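# Right the tipped tube rack and reseat its tubes

## Task

The rack for test tubes is lying on its side: set it upright on the bench, then place every tube into a separate well of the rack with its cap at the top.

## Robot and tools

Robot: two arms, left_arm and right_arm, each on its own carriage (left_rail, right_rail) on one shared floor track. left_arm carries a five-finger left hand, right_arm a right hand. The carriage on the +y side is always left_rail. Arm bases sit at x = 0, y = the carriage position_m, z = 0.04 m, facing +x.

Scene frame: fixed to the table. Table top is z = 0, +z up, +x the direction the arms face, +y to their left. The track runs along y at x = 0; the table starts at x = 0.17 m. Result positions are in metres, orientations as quaternions wxyz, velocities in m/s and rad/s.

Hand point: a point 0.05 m in front of the palm and 0.15 m from the wrist flange along the fingers. Its +z runs along the straight fingers, +y out of the palm, +x across the palm away from the thumb on the right hand (toward the thumb on the left hand). Straight fingers reach about 0.06-0.07 m past the point. A bracket on the little-finger side of the wrist sticks out and can strike things; the wrist can hang below the point and meet the table first.

execute_actions(actions, cameras): runs a list of actions in sequence. An action may hold "rows", "steps", "until", and device commands. "rows" is up to 15 rows, one per control step (1/30 s). Each row is one flat list of 28 numbers in [-1, 1], covering both arms: left_arm dx, dy, dz, rx, ry, rz, then left_gripper little, ring, middle, index, thumb_bend, thumb_turn, force_limit, speed, then the same 14 for right_arm and right_gripper. dx..rz are offsets, not poses: each counts from that arm's Hand target as it was when the action began, in that Hand target's own axes; every row of the action counts from that same start. 1.0 equals 0.6 m or 180 degrees; rx, ry, rz form one rotation vector. Repeating an offset in a new action moves further. Six zeros re-command the current Hand target. Hand numbers are absolute targets: +1 open/straight, -1 closed; thumb_turn +1 beside the palm, -1 in front of it (needed to grip things about 0.035-0.065 m thick). force_limit runs -1 to +1, i.e. roughly 0 to 10 N at a fingertip (15 N thumb); speed -1 to +1, full speed from +0.48. Close slowly (speed -0.94 or lower) for a gentle grip. There are no 'no change' values: to keep a hand as is, resend the last eight hand numbers you sent (before any were sent, use hand_measured plus hand_force_limit and hand_speed). "steps" is 1-450 (default 15), at least one per row; after the last row the arm keeps heading to that row's target. Ramp offsets gradually (about +0.01 per row) to avoid jerks. "until" ends an action early on rail conditions, e.g. {"left_rail": {"position_status": ["!=", "moving"]}} or {"all": {"status": "ended"}}; numbers need a comparison (=, !=, <, <=, >, >=).

Carriages: command as {"left_rail": {"position_m": ...}} (left -0.8 to 1.5 m, right -1.5 to 0.8 m, an absolute place on the track), plus optional speed_m_s (0.01-1) and acceleration_factor (0.1-1), or {"stop": true}. Follow a drive with an action using "until" on position_status. Keep carriages at least 0.78 m apart. A drive carries the arm along, and a row's target rides with its carriage. Let a carriage arrive before precise hand work.

move(target, speed, blend, stop_force, zero, blocking, cameras): straight-line path. target is one 28-number row, or a list of up to 15 such rows, laid out as above; every row's offsets count from the Hand targets at the move's start. speed in m/s, 0.002-3.2 (default 0.25), one value or one per target. blend in m rounds corners of a list. stop_force in N (4-120) ends an arm's path when the wrist sensor feels that much push; don't rely on it during rotations or for light loose objects, and omit it when backing off a contact. zero (true default) re-zeros before the move. blocking=false returns early; then use wait or stop before new rows or moves. Paths never avoid obstacles or the other arm.

wait(seconds 0-10), stop(), zoom_image(camera, region [x0,y0,x1,y1], max 504 px each way), show_instructions(), zero_wrist_force(arm), finished_scene(scene) ends the scene permanently.

Cameras: cam_high, cam_low, cam_bench_left, cam_bench_mid, cam_bench_right, cam_left_wrist, cam_right_wrist, each 672x504. Images come with an empty actions list or when requested.

Result lines: end_effector_position/quat per arm; Hand target (base for next offsets); Joint positions (rail in m, then six joints in rad); Joint velocities ('within noise' if still); joint torques; Wrist force/torque in the end effector axes plus the peak since last shown; hand_measured, hand_stopped_by (moving, target, force, stalled, fault), hand_load_n (positive when pushed open; near 0 after a lost grip); rail position_m, position_status (moving, done, contact_stop, time_out, stopped, stopped_with_arm, stopped_for_other_arm, stopped_for_other_carriage), position_answer (taken/not_taken); Motor temperatures; for move a 'move:' line with the ending (done, off_target, held, fault...) and limits.

Avoid: anything dropping or leaving the table (even onto the track or metal strip); releasing parts while moving; hard hits or pushes (about 150 N or joint torque limits cause a 10 s fault stop; wrist joints ~34 N m); targets pushed past firm contact; arms or hands touching each other; paths close to an arm's own base; overheating motors by long stretched holds or pushing at unreachable poses.

Each tool is called after ">>>" by a JSON object that holds its "method" and its "body".

Reference images:

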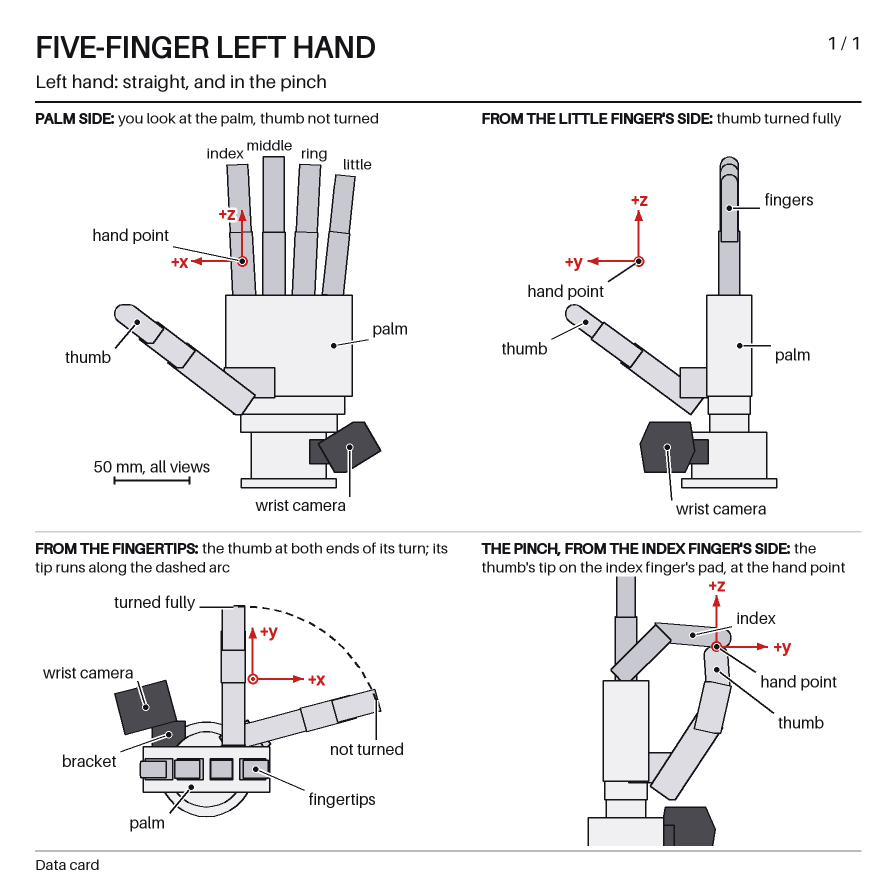

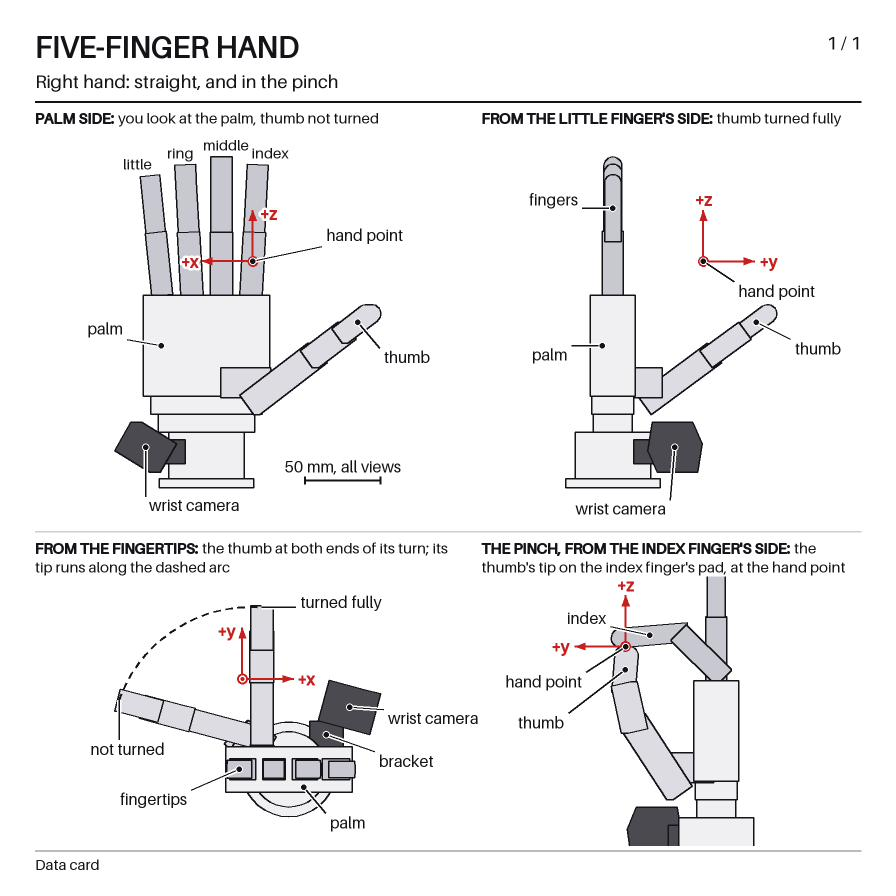

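## Session

>>> {"method": "execute_actions", "body": {"actions": []}}

Scene clock: 0.00 s.
left_arm: end_effector_position=(+0.3860, +0.4772, +0.6206) hand_measured=(+1.000, +1.000, +1.000, +1.000, +1.000, +1.000) hand_load_n=(+0.5, +0.5, -0.5, +0.0, +0.0, +0.0) hand_stopped_by=(target, target, target, target, target, target) hand_force_limit=0.00 hand_speed=-0.80 end_effector_quat_wxyz=(+0.000, +1.000, +0.000, +0.000) | right_arm: end_effector_position=(+0.3860, -0.5737, +0.6206) hand_measured=(+1.000, +1.000, +1.000, +1.000, +1.000, +1.000) hand_load_n=(+0.0, +0.0, +0.0, +0.0, +0.0, +0.0) hand_stopped_by=(target, target, target, target, target, target) hand_force_limit=0.00 hand_speed=-0.80 end_effector_quat_wxyz=(+0.000, +0.000, +1.000, +0.000)
Joint positions: left_arm=[0.458 -0.28 -1.782 1.662 1.69 1.571 1.29] | right_arm=[-0.713 -0.28 -1.782 1.662 1.69 1.571 -1.851]
Joint velocities: within noise
Joint torques (N m): no reading
Motor temperatures (°C): left_arm=[30 42 43 39 38 47] | right_arm=[42 48 29 46 47 37]
Wrist force (N): no reading
Wrist torque (N m): no reading
Wrist force, peak (N): no reading
Hand target: left_arm +0.3860, +0.4772, +0.6206; +0.000, +1.000, +0.000, +0.000 | right_arm +0.3860, -0.5737, +0.6206; +0.000, +0.000, +1.000, +0.000
left_rail: position_m=0.458 position_status=done
right_rail: position_m=-0.713 position_status=done

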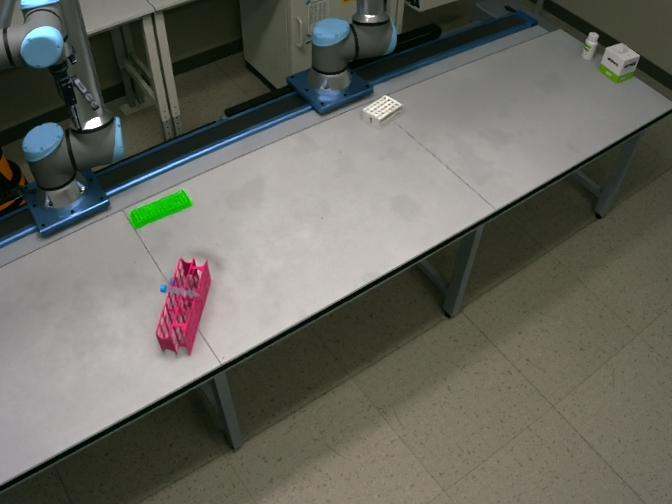

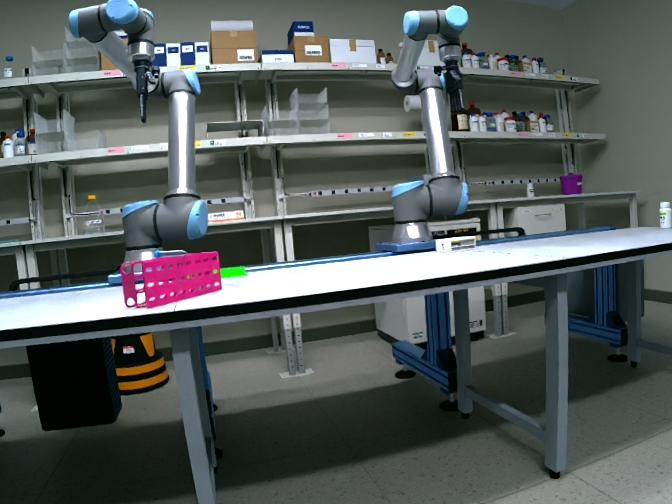

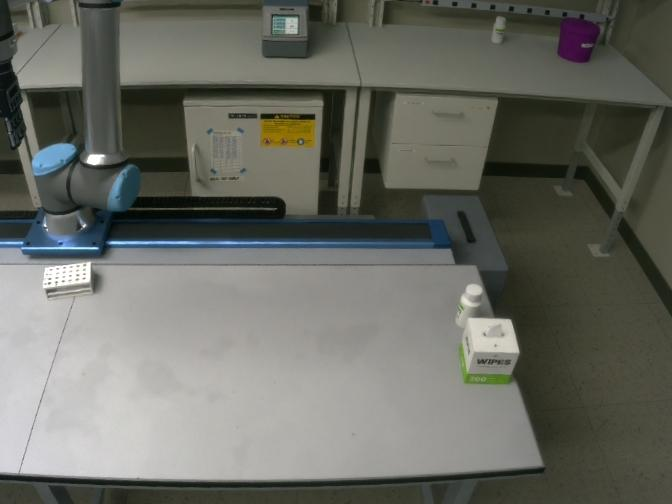

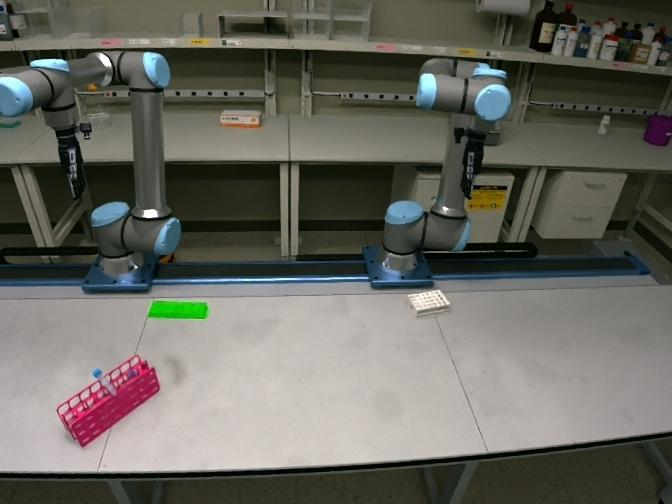

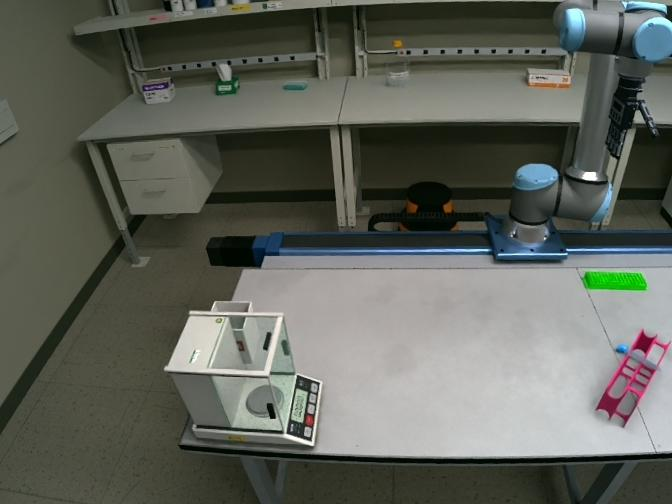

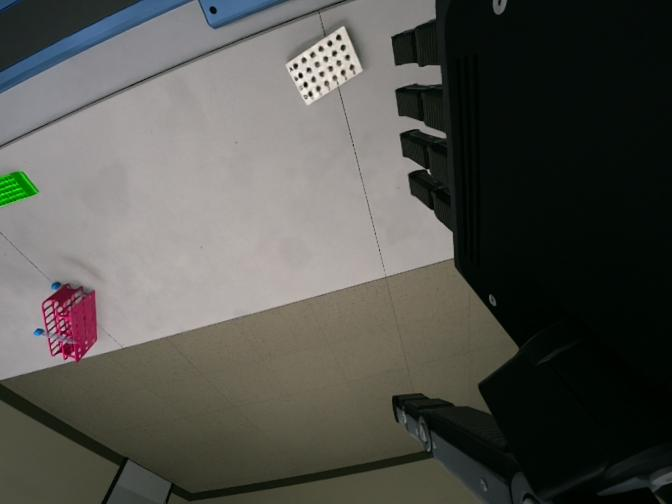

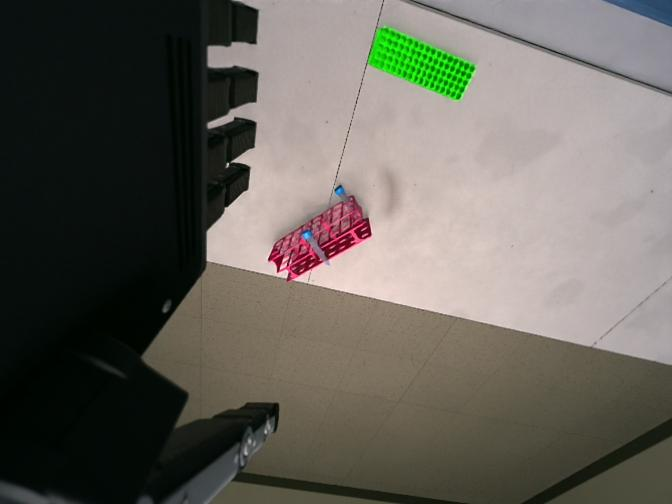

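>>> {"method": "zoom_image", "body": {"camera": "cam_bench_mid", "region": [40, 330, 190, 460]}}

>>> {"method": "zoom_image", "body": {"camera": "cam_right_wrist", "region": [240, 160, 400, 300]}}

>>> {"method": "zoom_image", "body": {"camera": "cam_high", "region": [120, 240, 250, 370]}}

>>> {"method": "zoom_image", "body": {"camera": "cam_bench_right", "region": [572, 310, 672, 440]}}

>>> {"method": "zoom_image", "body": {"camera": "cam_low", "region": [100, 230, 260, 330]}}

>>> {"method": "zoom_image", "body": {"camera": "cam_left_wrist", "region": [20, 260, 130, 380]}}

Scaled by 3.360 from the camera's 672x504 image, which has a finer 960x720 frame.

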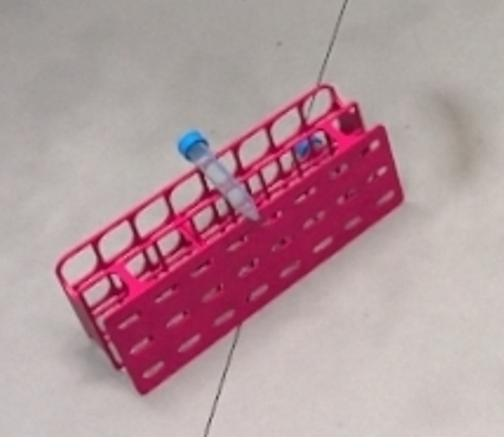

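Scaled by 3.150 from the camera's 672x504 image, which has a finer 960x720 frame.

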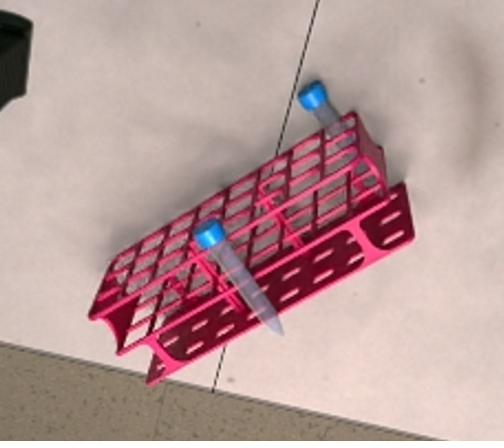

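Scaled by 3.877 from the camera's 672x504 image, which has a finer 960x720 frame.

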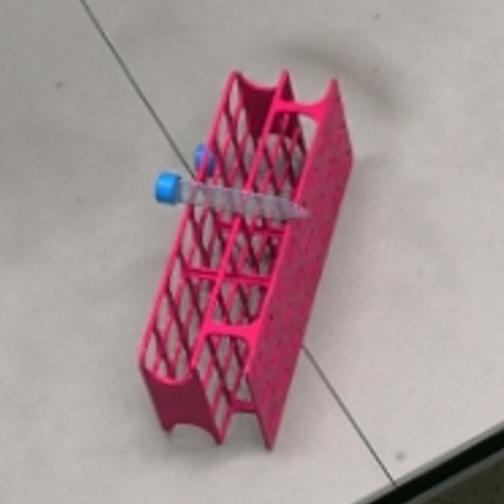

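Scaled by 3.877 from the camera's 672x504 image, which has a finer 960x720 frame.

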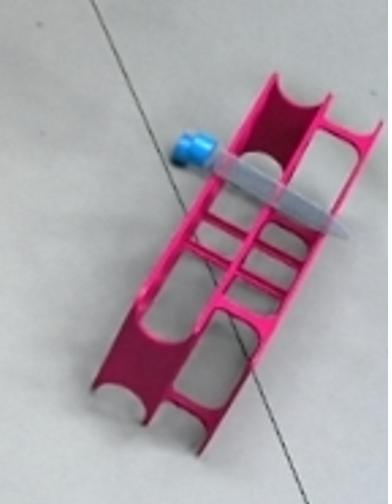

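Scaled by 3.150 from the camera's 672x504 image, which has a finer 960x720 frame.

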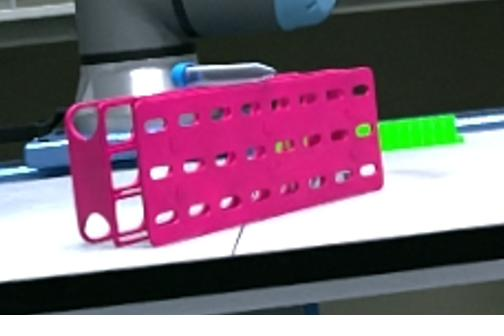

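Scaled by 4.200 from the camera's 672x504 image, which has a finer 960x720 frame.

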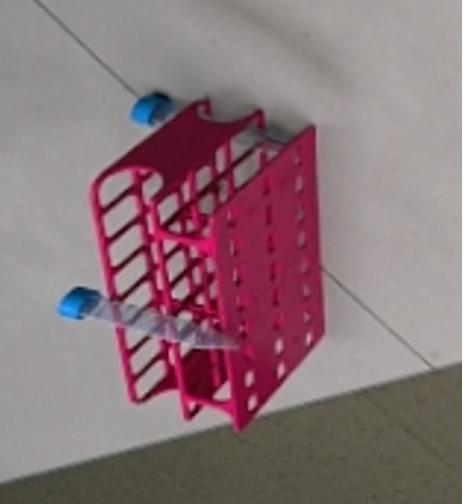

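>>> {"method": "execute_actions", "body": {"actions": [{"right_rail":{"position_m":-0.9},"steps":60,"until":{"right_rail":{"position_status":["!=","moving"]}}},{"left_rail":{"position_m":-0.1},"steps":120,"until":{"left_rail":{"position_status":["!=","moving"]}}}]}}

>>> {"method": "move", "body": {"target": [0,0,0,0,0,0,1,1,1,1,1,1,0,-0.8,-0.317,0.35,0.45,0,0,0,1,1,1,1,1,1,0,-0.8], "cameras": ["all"]}}

Scene clock: 138.67 s.
left_arm: end_effector_position=(+0.3860, -0.0813, +0.6206) hand_measured=(+1.000, +1.000, +1.000, +1.000, +1.000, +1.000) hand_load_n=(+0.0, +0.0, +0.0, +0.0, +0.0, +0.0) hand_stopped_by=(target, target, target, target, target, target) hand_force_limit=0.00 hand_speed=-0.80 end_effector_quat_wxyz=(+0.000, +1.000, +0.000, +0.000) | right_arm: end_effector_position=(+0.3860, -0.7609, +0.6206) hand_measured=(+1.000, +1.000, +1.000, +1.000, +1.000, +1.000) hand_load_n=(+0.0, +0.0, +0.0, +0.0, -0.5, +0.0) hand_stopped_by=(target, target, target, target, target, target) hand_force_limit=0.00 hand_speed=-0.80 end_effector_quat_wxyz=(+0.000, +0.000, +1.000, +0.000)
Joint positions: left_arm=[-0.1 -0.281 -1.782 1.662 1.69 1.571 1.29] | right_arm=[-0.9 -0.281 -1.782 1.662 1.69 1.571 -1.851]
Joint torques (N m): left_arm=[-3.55 -20.52 -38.41 4.3 0.11 0.28] | right_arm=[1.19 -22.09 -35.69 4.13 0.01 0]
Wrist force (N): left_arm=[-0.1 -0.1 -0.2] | right_arm=[0.1 -0.2 -0.2]
Wrist torque (N m): left_arm=[0.01 0.00 0.00] | right_arm=[-0.01 -0.02 0.00]
Wrist force, peak (N): left_arm=[0.2 1.2 -0.4] | right_arm=[-0.1 -1.2 0.0]
Hand target: left_arm +0.3860, -0.0813, +0.6206; +0.000, +1.000, +0.000, +0.000 | right_arm +0.3860, -0.7609, +0.6206; +0.000, +0.000, +1.000, +0.000
left_rail: position_m=-0.100 position_status=done
right_rail: position_m=-0.900 position_status=done

Scene clock: 140.90 s.
left_arm: end_effector_position=(+0.3860, -0.0813, +0.6206) hand_measured=(+1.000, +1.000, +1.000, +1.000, +1.000, +1.000) hand_load_n=(+0.0, +0.0, +0.0, +0.0, +0.0, +0.0) hand_stopped_by=(target, target, target, target, target, target) hand_force_limit=0.00 hand_speed=-0.80 end_effector_quat_wxyz=(+0.000, +1.000, +0.000, +0.000) | right_arm: end_effector_position=(+0.5761, -0.5510, +0.3507) hand_measured=(+1.000, +1.000, +1.000, +1.000, +1.000, +1.000) hand_load_n=(-0.5, +0.0, +0.0, +0.0, +0.0, +0.0) hand_stopped_by=(target, target, target, target, target, target) hand_force_limit=0.00 hand_speed=-0.80 end_effector_quat_wxyz=(+0.000, +0.000, +1.000, +0.000)
Joint positions: left_arm=[-0.1 -0.281 -1.782 1.662 1.69 1.571 1.29] | right_arm=[-0.9 0.201 -1.285 1.625 1.231 1.571 -1.37]
Joint torques (N m): left_arm=[-1.62 -20.38 -37.99 4.29 -0.09 -0.09] | right_arm=[11.03 -51.93 -42.19 1.46 1.84 3.77]
Wrist force (N): left_arm=[0.1 0.0 0.0] | right_arm=[0.1 -0.1 -0.3]
Wrist torque (N m): left_arm=[-0.01 -0.02 0.01] | right_arm=[0.03 0.00 -0.04]
Wrist force, peak (N): left_arm=[-0.3 0.2 -0.4] | right_arm=[0.9 -1.0 -1.4]
Hand target: left_arm +0.3860, -0.0813, +0.6206; +0.000, +1.000, +0.000, +0.000 | right_arm +0.5762, -0.5509, +0.3506; +0.000, +0.000, +1.000, +0.000
Off the commanded pose: left_arm 0.000 m, 0 deg | right_arm 0.000 m, 0 deg.
left_rail: position_m=-0.100 position_status=done
right_rail: position_m=-0.900 position_status=done
move: done
camera_calibration:
cam_left_wrist: T_world_to_cam=[[0.293076, 0.95474, 0.0507687, -0.0645926], [0.821623, -0.278656, 0.497278, -0.645081], [0.488919, -0.104028, -0.866104, 0.453962], [0, 0, 0, 1]] pos_world=[0.326994, -0.0708622, 0.717243]
cam_right_wrist: T_world_to_cam=[[-0.25559, 0.966527, -0.0223616, 0.684423], [0.820727, 0.229143, 0.523355, -0.531991], [0.510961, 0.115412, -0.851821, 0.184765], [0, 0, 0, 1]] pos_world=[0.517143, -0.560935, 0.451111]

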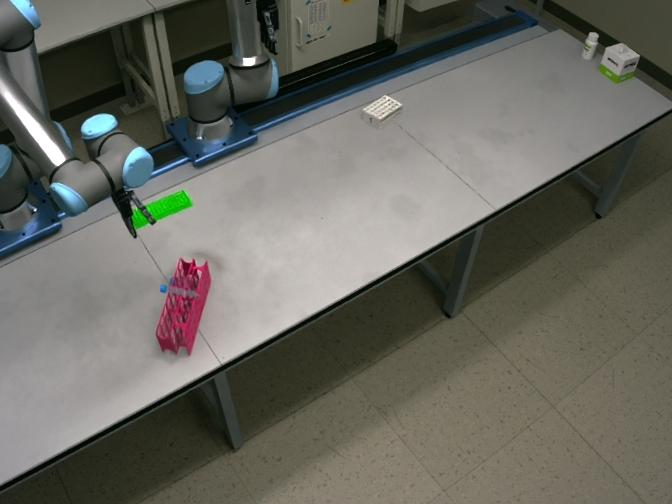

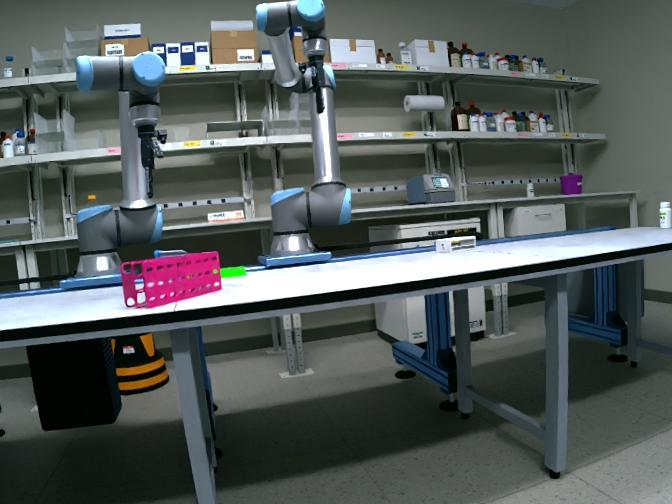

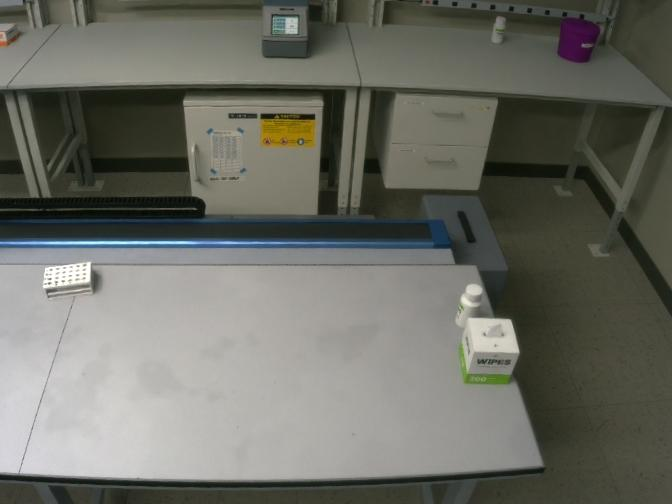

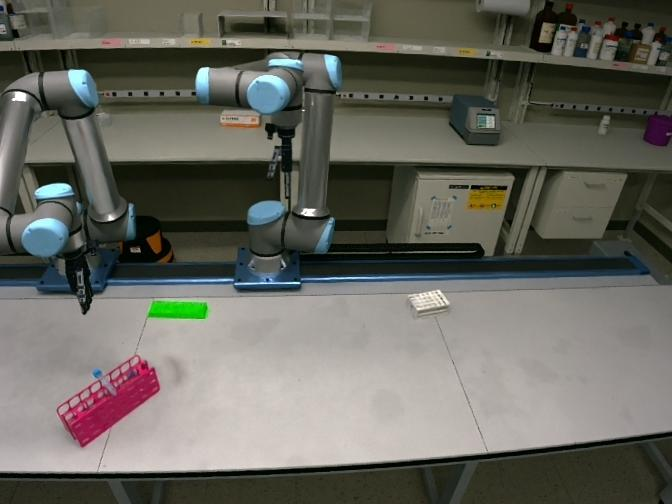

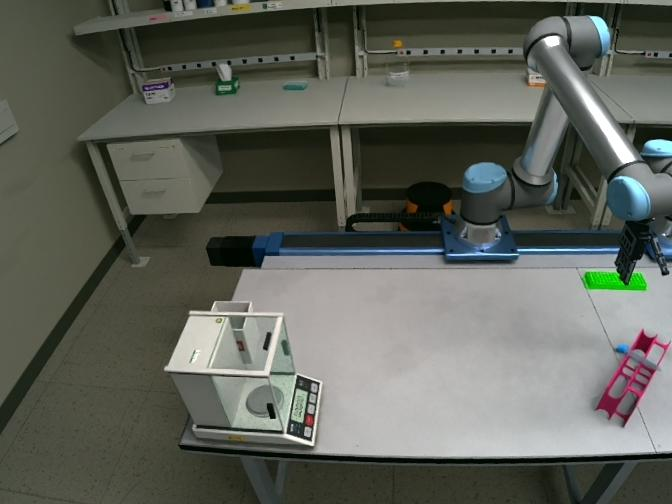

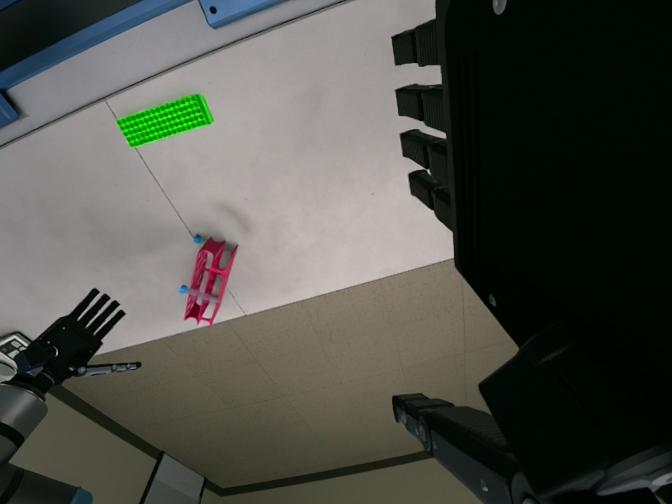

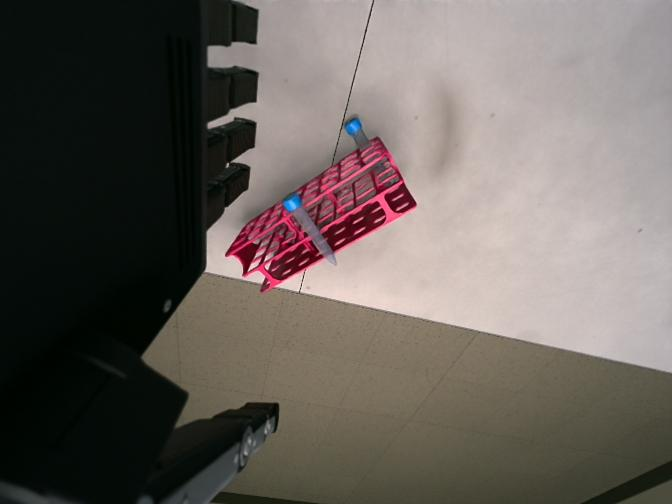

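>>> {"method": "zoom_image", "body": {"camera": "cam_right_wrist", "region": [215, 105, 425, 305]}}

Scaled by 2.400 from the camera's 672x504 image, which has a finer 960x720 frame.

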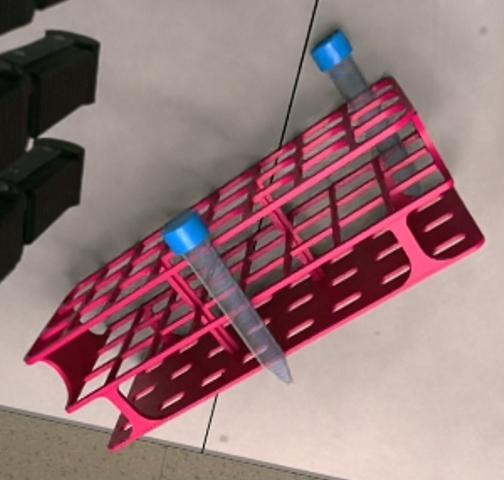

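>>> {"method": "move", "body": {"target": [0,0,0,0,0,0,1,1,1,1,1,1,0,-0.8,-0.06,-0.02,0.14,0,0,0,1,1,1,1,1,1,0,-0.8], "cameras": ["cam_right_wrist"]}}

>>> {"method": "zoom_image", "body": {"camera": "cam_right_wrist", "region": [200, 60, 500, 285]}}

Scene clock: 218.10 s.
left_arm: end_effector_position=(+0.3860, -0.0813, +0.6206) hand_measured=(+1.000, +1.000, +1.000, +1.000, +1.000, +1.000) hand_load_n=(+0.0, +0.0, +0.0, +0.0, +0.0, +0.0) hand_stopped_by=(target, target, target, target, target, target) hand_force_limit=0.00 hand_speed=-0.80 end_effector_quat_wxyz=(+0.000, +1.000, +0.000, +0.000) | right_arm: end_effector_position=(+0.6120, -0.5629, +0.2668) hand_measured=(+1.000, +1.000, +1.000, +1.000, +1.000, +1.000) hand_load_n=(+0.0, +0.0, +0.0, +0.0, +0.0, +0.0) hand_stopped_by=(target, target, target, target, target, target) hand_force_limit=0.00 hand_speed=-0.80 end_effector_quat_wxyz=(+0.000, +0.000, +1.000, +0.000)
Joint positions: left_arm=[-0.1 -0.281 -1.782 1.662 1.69 1.571 1.29] | right_arm=[-0.9 0.171 -1.189 1.652 1.108 1.571 -1.4]
Joint torques (N m): left_arm=[-3.07 -20.22 -37.7 4.14 0.06 0.19] | right_arm=[-10.29 -58.45 -39.27 1.41 -1.87 -3.81]
Wrist force (N): left_arm=[0.1 -0.2 -0.3] | right_arm=[-0.2 -0.4 -0.4]
Wrist torque (N m): left_arm=[-0.01 -0.02 0.00] | right_arm=[-0.03 0.06 0.31]
Wrist force, peak (N): left_arm=[0.0 -0.1 -0.6] | right_arm=[0.6 0.3 -1.5]
Hand target: left_arm +0.3860, -0.0813, +0.6206; +0.000, +1.000, +0.000, +0.000 | right_arm +0.6122, -0.5629, +0.2666; +0.000, +0.000, +1.000, +0.000
Off the commanded pose: left_arm 0.000 m, 0 deg | right_arm 0.000 m, 0 deg.
left_rail: position_m=-0.100 position_status=done
right_rail: position_m=-0.900 position_status=done
move: done
camera_calibration:
cam_right_wrist: T_world_to_cam=[[-0.255584, 0.966529, -0.0223277, 0.703235], [0.820775, 0.22913, 0.523286, -0.514909], [0.510887, 0.115418, -0.851864, 0.0963363], [0, 0, 0, 1]] pos_world=[0.553143, -0.572835, 0.367212]
Images, in order (width x height): cam_right_wrist 672x504.

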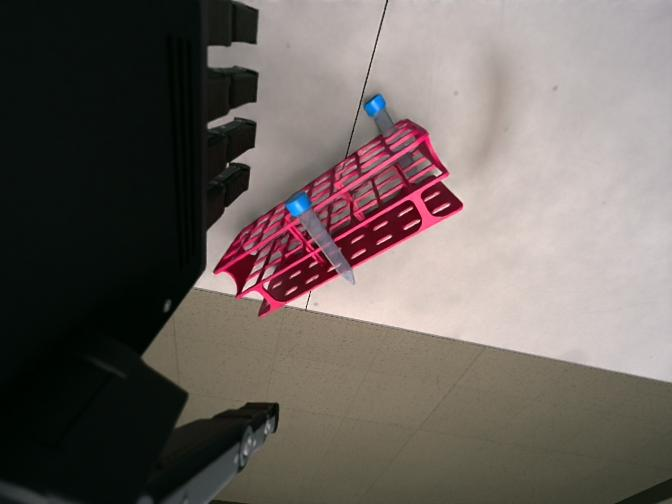

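Scaled by 1.680 from the camera's 672x504 image, which has a finer 960x720 frame.

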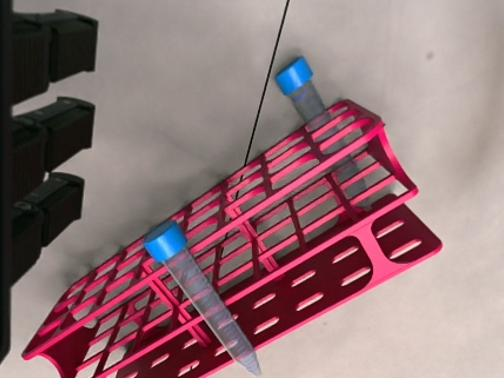

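>>> {"method": "zoom_image", "body": {"camera": "cam_right_wrist", "region": [320, 80, 480, 240]}}

>>> {"method": "zoom_image", "body": {"camera": "cam_right_wrist", "region": [210, 170, 370, 330]}}

Scaled by 3.150 from the camera's 672x504 image, which has a finer 960x720 frame.

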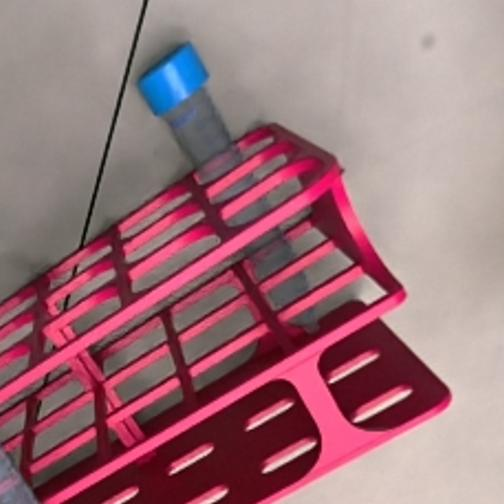

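Scaled by 3.150 from the camera's 672x504 image, which has a finer 960x720 frame.

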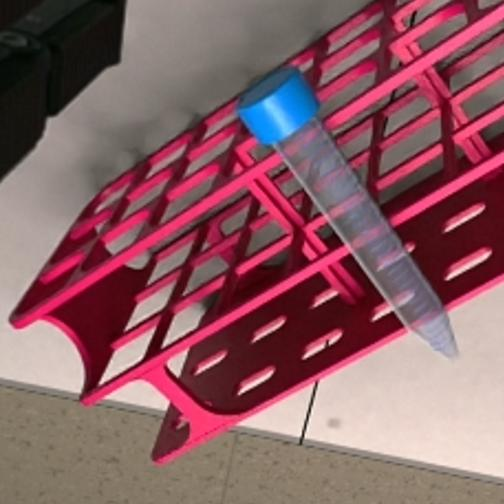

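>>> {"method": "move", "body": {"target": [0,0,0,0.194,-0.0813,-0.244,1,1,1,1,1,-1,0,-0.2,0.267,0,-0.3,0,0,0,1,1,1,1,1,1,0,-0.8], "speed": 0.4}}

>>> {"method": "execute_actions", "body": {"actions": [{"right_rail":{"position_m":-1.2},"steps":80,"until":{"right_rail":{"position_status":["!=","moving"]}}},{"left_rail":{"position_m":-0.4},"steps":120,"until":{"left_rail":{"position_status":["!=","moving"]}}}], "cameras": ["cam_left_wrist","cam_bench_mid"]}}

Scene clock: 392.70 s.
left_arm: end_effector_position=(+0.3860, -0.0813, +0.6206) hand_measured=(+1.000, +1.000, +1.000, +1.000, +1.000, -1.000) hand_load_n=(+0.0, +0.0, +0.0, +0.0, +0.0, +0.0) hand_stopped_by=(target, target, target, target, target, target) hand_force_limit=0.00 hand_speed=-0.20 end_effector_quat_wxyz=(-0.292, +0.875, +0.367, -0.122) | right_arm: end_effector_position=(+0.4520, -0.5629, +0.4466) hand_measured=(+1.000, +1.000, +1.000, +1.000, +1.000, +1.000) hand_load_n=(+0.0, +0.0, +0.0, +0.0, +0.0, +0.0) hand_stopped_by=(target, target, target, target, target, target) hand_force_limit=0.00 hand_speed=-0.80 end_effector_quat_wxyz=(+0.000, +0.000, +1.000, +0.000)
Joint positions: left_arm=[-0.1 -0.578 -1.664 1.719 2.15 1.452 0.159] | right_arm=[-0.9 0.229 -1.516 1.725 1.362 1.571 -1.342]
Joint torques (N m): left_arm=[-15.8 -17.41 -28.35 8.48 1.89 -2.52] | right_arm=[12.67 -58.15 -44.06 7.5 2.03 3.5]
Wrist force (N): left_arm=[0.0 -0.2 0.0] | right_arm=[0.1 0.4 -0.5]
Wrist torque (N m): left_arm=[0.03 -0.04 0.16] | right_arm=[0.10 -0.08 -0.05]
Wrist force, peak (N): left_arm=[0.7 -0.6 -0.3] | right_arm=[0.8 0.1 -1.3]
Hand target: left_arm +0.3860, -0.0813, +0.6206; -0.292, +0.875, +0.367, -0.122 | right_arm +0.4520, -0.5629, +0.4466; +0.000, +0.000, +1.000, +0.000
Off the commanded pose: left_arm 0.000 m, 0 deg | right_arm 0.000 m, 0 deg.
left_rail: position_m=-0.100 position_status=done
right_rail: position_m=-0.900 position_status=done
move: done

Scene clock: 396.10 s.
left_arm: end_effector_position=(+0.3860, -0.3813, +0.6206) hand_measured=(+1.000, +1.000, +1.000, +1.000, +1.000, -1.000) hand_load_n=(+0.0, +0.0, -0.5, +0.0, +0.0, +0.0) hand_stopped_by=(target, target, target, target, target, target) hand_force_limit=0.00 hand_speed=-0.20 end_effector_quat_wxyz=(-0.292, +0.875, +0.367, -0.122) | right_arm: end_effector_position=(+0.4520, -0.8629, +0.4467) hand_measured=(+1.000, +1.000, +1.000, +1.000, +1.000, +1.000) hand_load_n=(+0.0, +0.0, +0.0, +0.0, +0.0, +0.0) hand_stopped_by=(target, target, target, target, target, target) hand_force_limit=0.00 hand_speed=-0.80 end_effector_quat_wxyz=(+0.000, +0.000, +1.000, +0.000)
Joint positions: left_arm=[-0.4 -0.578 -1.664 1.719 2.15 1.452 0.159] | right_arm=[-1.2 0.229 -1.516 1.725 1.362 1.571 -1.342]
Joint torques (N m): left_arm=[-2.53 -27.63 -31.25 7.72 1.11 -2.43] | right_arm=[-6.76 -42.9 -39.55 5.77 2.21 3.43]
Wrist force (N): left_arm=[0.2 -0.3 0.1] | right_arm=[0.2 -0.1 -0.4]
Wrist torque (N m): left_arm=[0.00 -0.06 0.18] | right_arm=[0.02 -0.09 -0.06]
Wrist force, peak (N): left_arm=[0.9 -1.0 0.8] | right_arm=[-0.1 1.0 -0.5]
Hand target: left_arm +0.3860, -0.3813, +0.6206; -0.292, +0.875, +0.367, -0.122 | right_arm +0.4520, -0.8629, +0.4466; +0.000, +0.000, +1.000, +0.000
Off the commanded pose: left_arm 0.000 m, 0 deg | right_arm 0.000 m, 0 deg.
left_rail: position_m=-0.400 position_status=done
right_rail: position_m=-1.200 position_status=done
camera_calibration:
cam_left_wrist: T_world_to_cam=[[-0.317898, 0.722472, 0.613984, 0.0195254], [0.94762, 0.220977, 0.23062, -0.421369], [0.0309398, 0.655137, -0.754877, 0.819986], [0, 0, 0, 1]] pos_world=[0.380134, -0.458196, 0.704176]
Images, in order (width x height): cam_bench_mid 672x504, cam_left_wrist 672x504.

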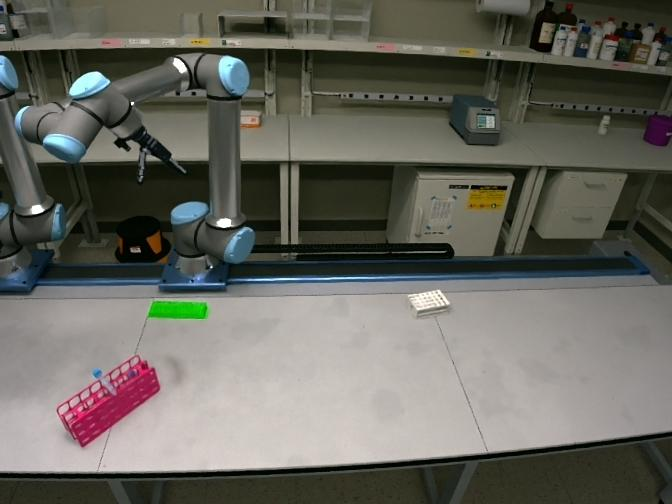

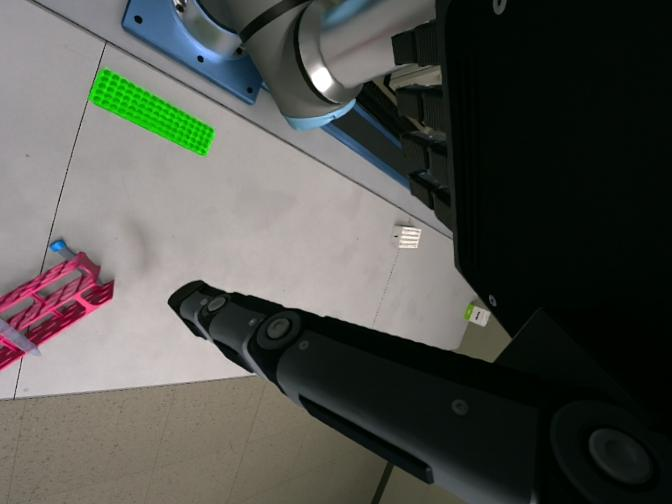

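>>> {"method": "move", "body": {"target": [0.1515,0.8218,0.207,0,0,0,-0.36,-0.36,-0.36,-0.36,1,-1,0,-0.2,0,0,0,0,0,0,1,1,1,1,1,1,0,-0.8], "speed": 0.35, "cameras": ["all"]}}

>>> {"method": "zoom_image", "body": {"camera": "cam_left_wrist", "region": [100, 120, 500, 420]}}

Scene clock: 414.87 s.
left_arm: end_effector_position=(+0.6778, -0.5403, +0.2254) hand_measured=(-0.360, -0.360, -0.360, -0.360, +1.000, -1.000) hand_load_n=(+0.0, +0.0, +0.0, +0.0, +0.0, +0.0) hand_stopped_by=(target, target, target, target, target, target) hand_force_limit=0.00 hand_speed=-0.20 end_effector_quat_wxyz=(-0.292, +0.875, +0.367, -0.122) | right_arm: end_effector_position=(+0.4520, -0.8629, +0.4466) hand_measured=(+1.000, +1.000, +1.000, +1.000, +1.000, +1.000) hand_load_n=(+0.0, +0.0, +0.0, +0.0, +0.0, +0.0) hand_stopped_by=(target, target, target, target, target, target) hand_force_limit=0.00 hand_speed=-0.80 end_effector_quat_wxyz=(+0.000, +0.000, +1.000, +0.000)
Joint positions: left_arm=[-0.4 -0.543 -0.925 1.489 1.637 1.431 0.187] | right_arm=[-1.2 0.229 -1.516 1.725 1.362 1.571 -1.342]
Joint torques (N m): left_arm=[7.78 -64.74 -40.58 7.65 -2.43 2.61] | right_arm=[-8.91 -37.57 -32.08 3.27 2.04 3.51]
Wrist force (N): left_arm=[0.1 -0.5 0.3] | right_arm=[0.1 0.0 -0.5]
Wrist torque (N m): left_arm=[-0.02 -0.05 -0.09] | right_arm=[0.05 -0.08 -0.07]
Wrist force, peak (N): left_arm=[0.4 1.6 0.9] | right_arm=[-0.2 0.3 -0.7]
Hand target: left_arm +0.6779, -0.5403, +0.2253; -0.292, +0.875, +0.367, -0.122 | right_arm +0.4520, -0.8629, +0.4466; +0.000, +0.000, +1.000, +0.000
Off the commanded pose: left_arm 0.000 m, 0 deg | right_arm 0.000 m, 0 deg.
left_rail: position_m=-0.400 position_status=done
right_rail: position_m=-1.200 position_status=done
move: done
camera_calibration:
cam_left_wrist: T_world_to_cam=[[-0.317982, 0.72252, 0.613883, 0.469986], [0.947588, 0.220995, 0.230733, -0.571588], [0.031044, 0.655078, -0.754924, 0.61663], [0, 0, 0, 1]] pos_world=[0.671935, -0.617197, 0.308876]
cam_right_wrist: T_world_to_cam=[[-0.255592, 0.966526, -0.0223626, 0.956309], [0.820726, 0.229145, 0.523355, -0.408857], [0.510961, 0.115412, -0.851821, 0.365862], [0, 0, 0, 1]] pos_world=[0.393043, -0.872835, 0.547011]

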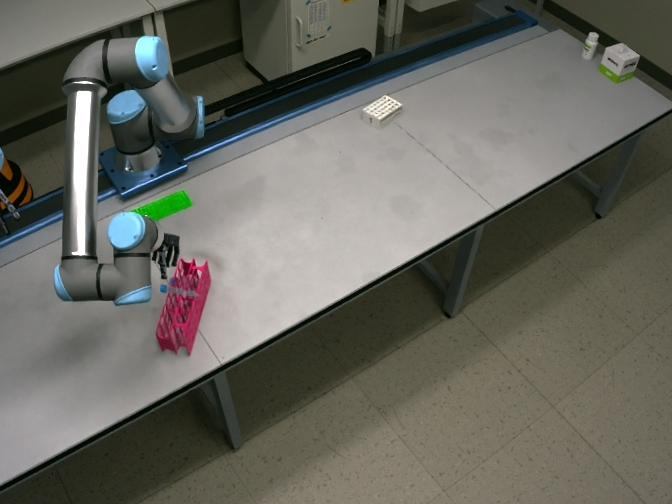

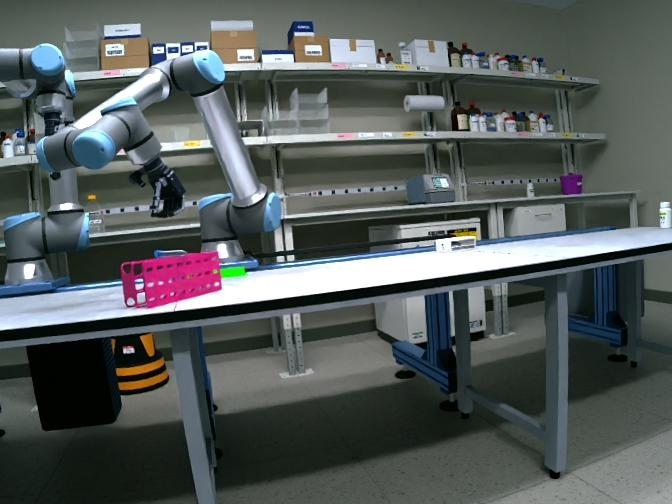

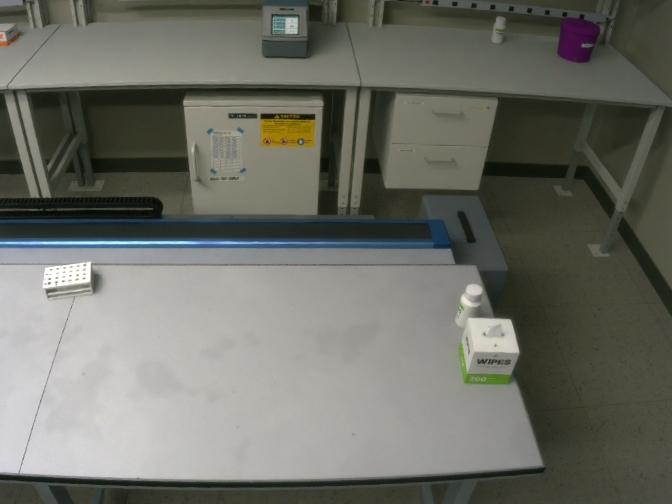

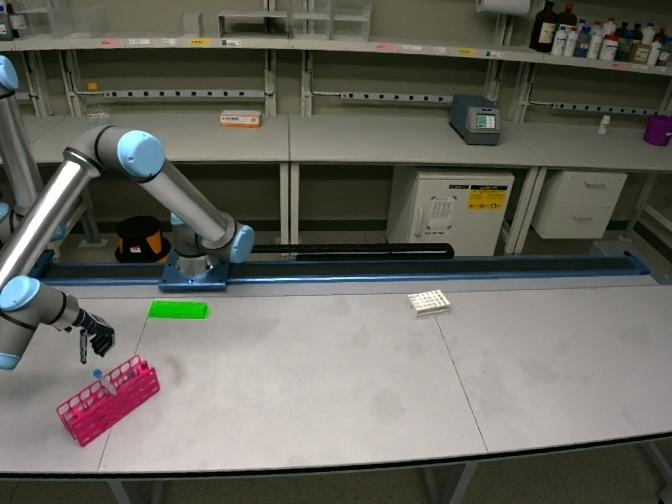

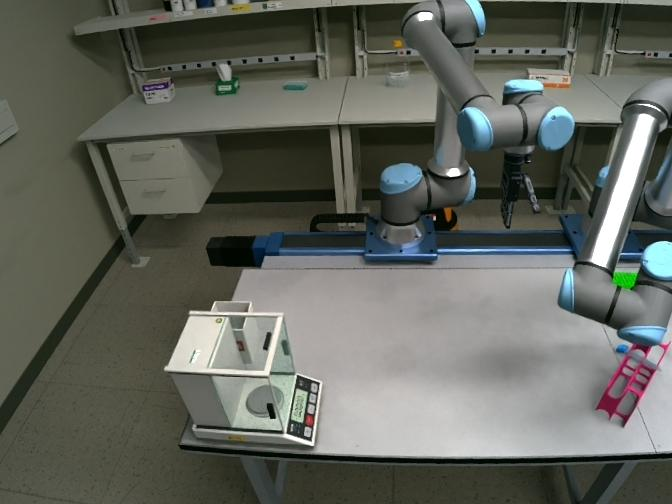

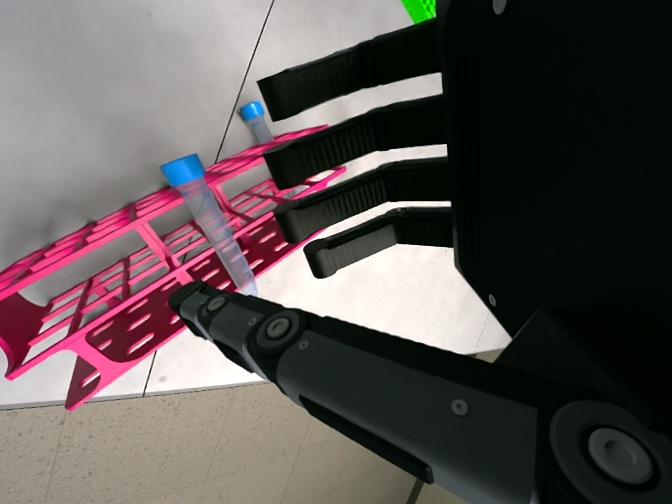

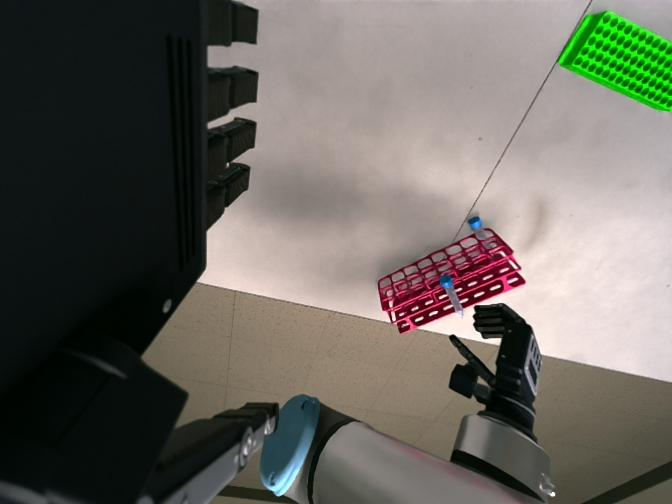

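Scaled by 1.260 from the camera's 672x504 image, which has a finer 960x720 frame.

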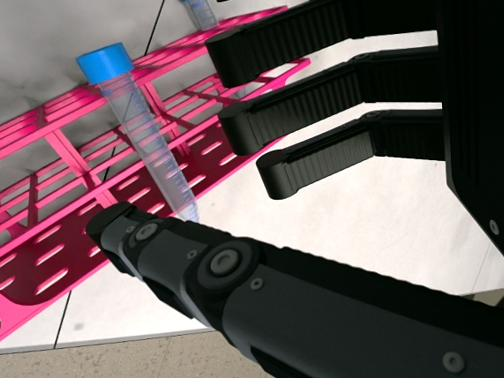

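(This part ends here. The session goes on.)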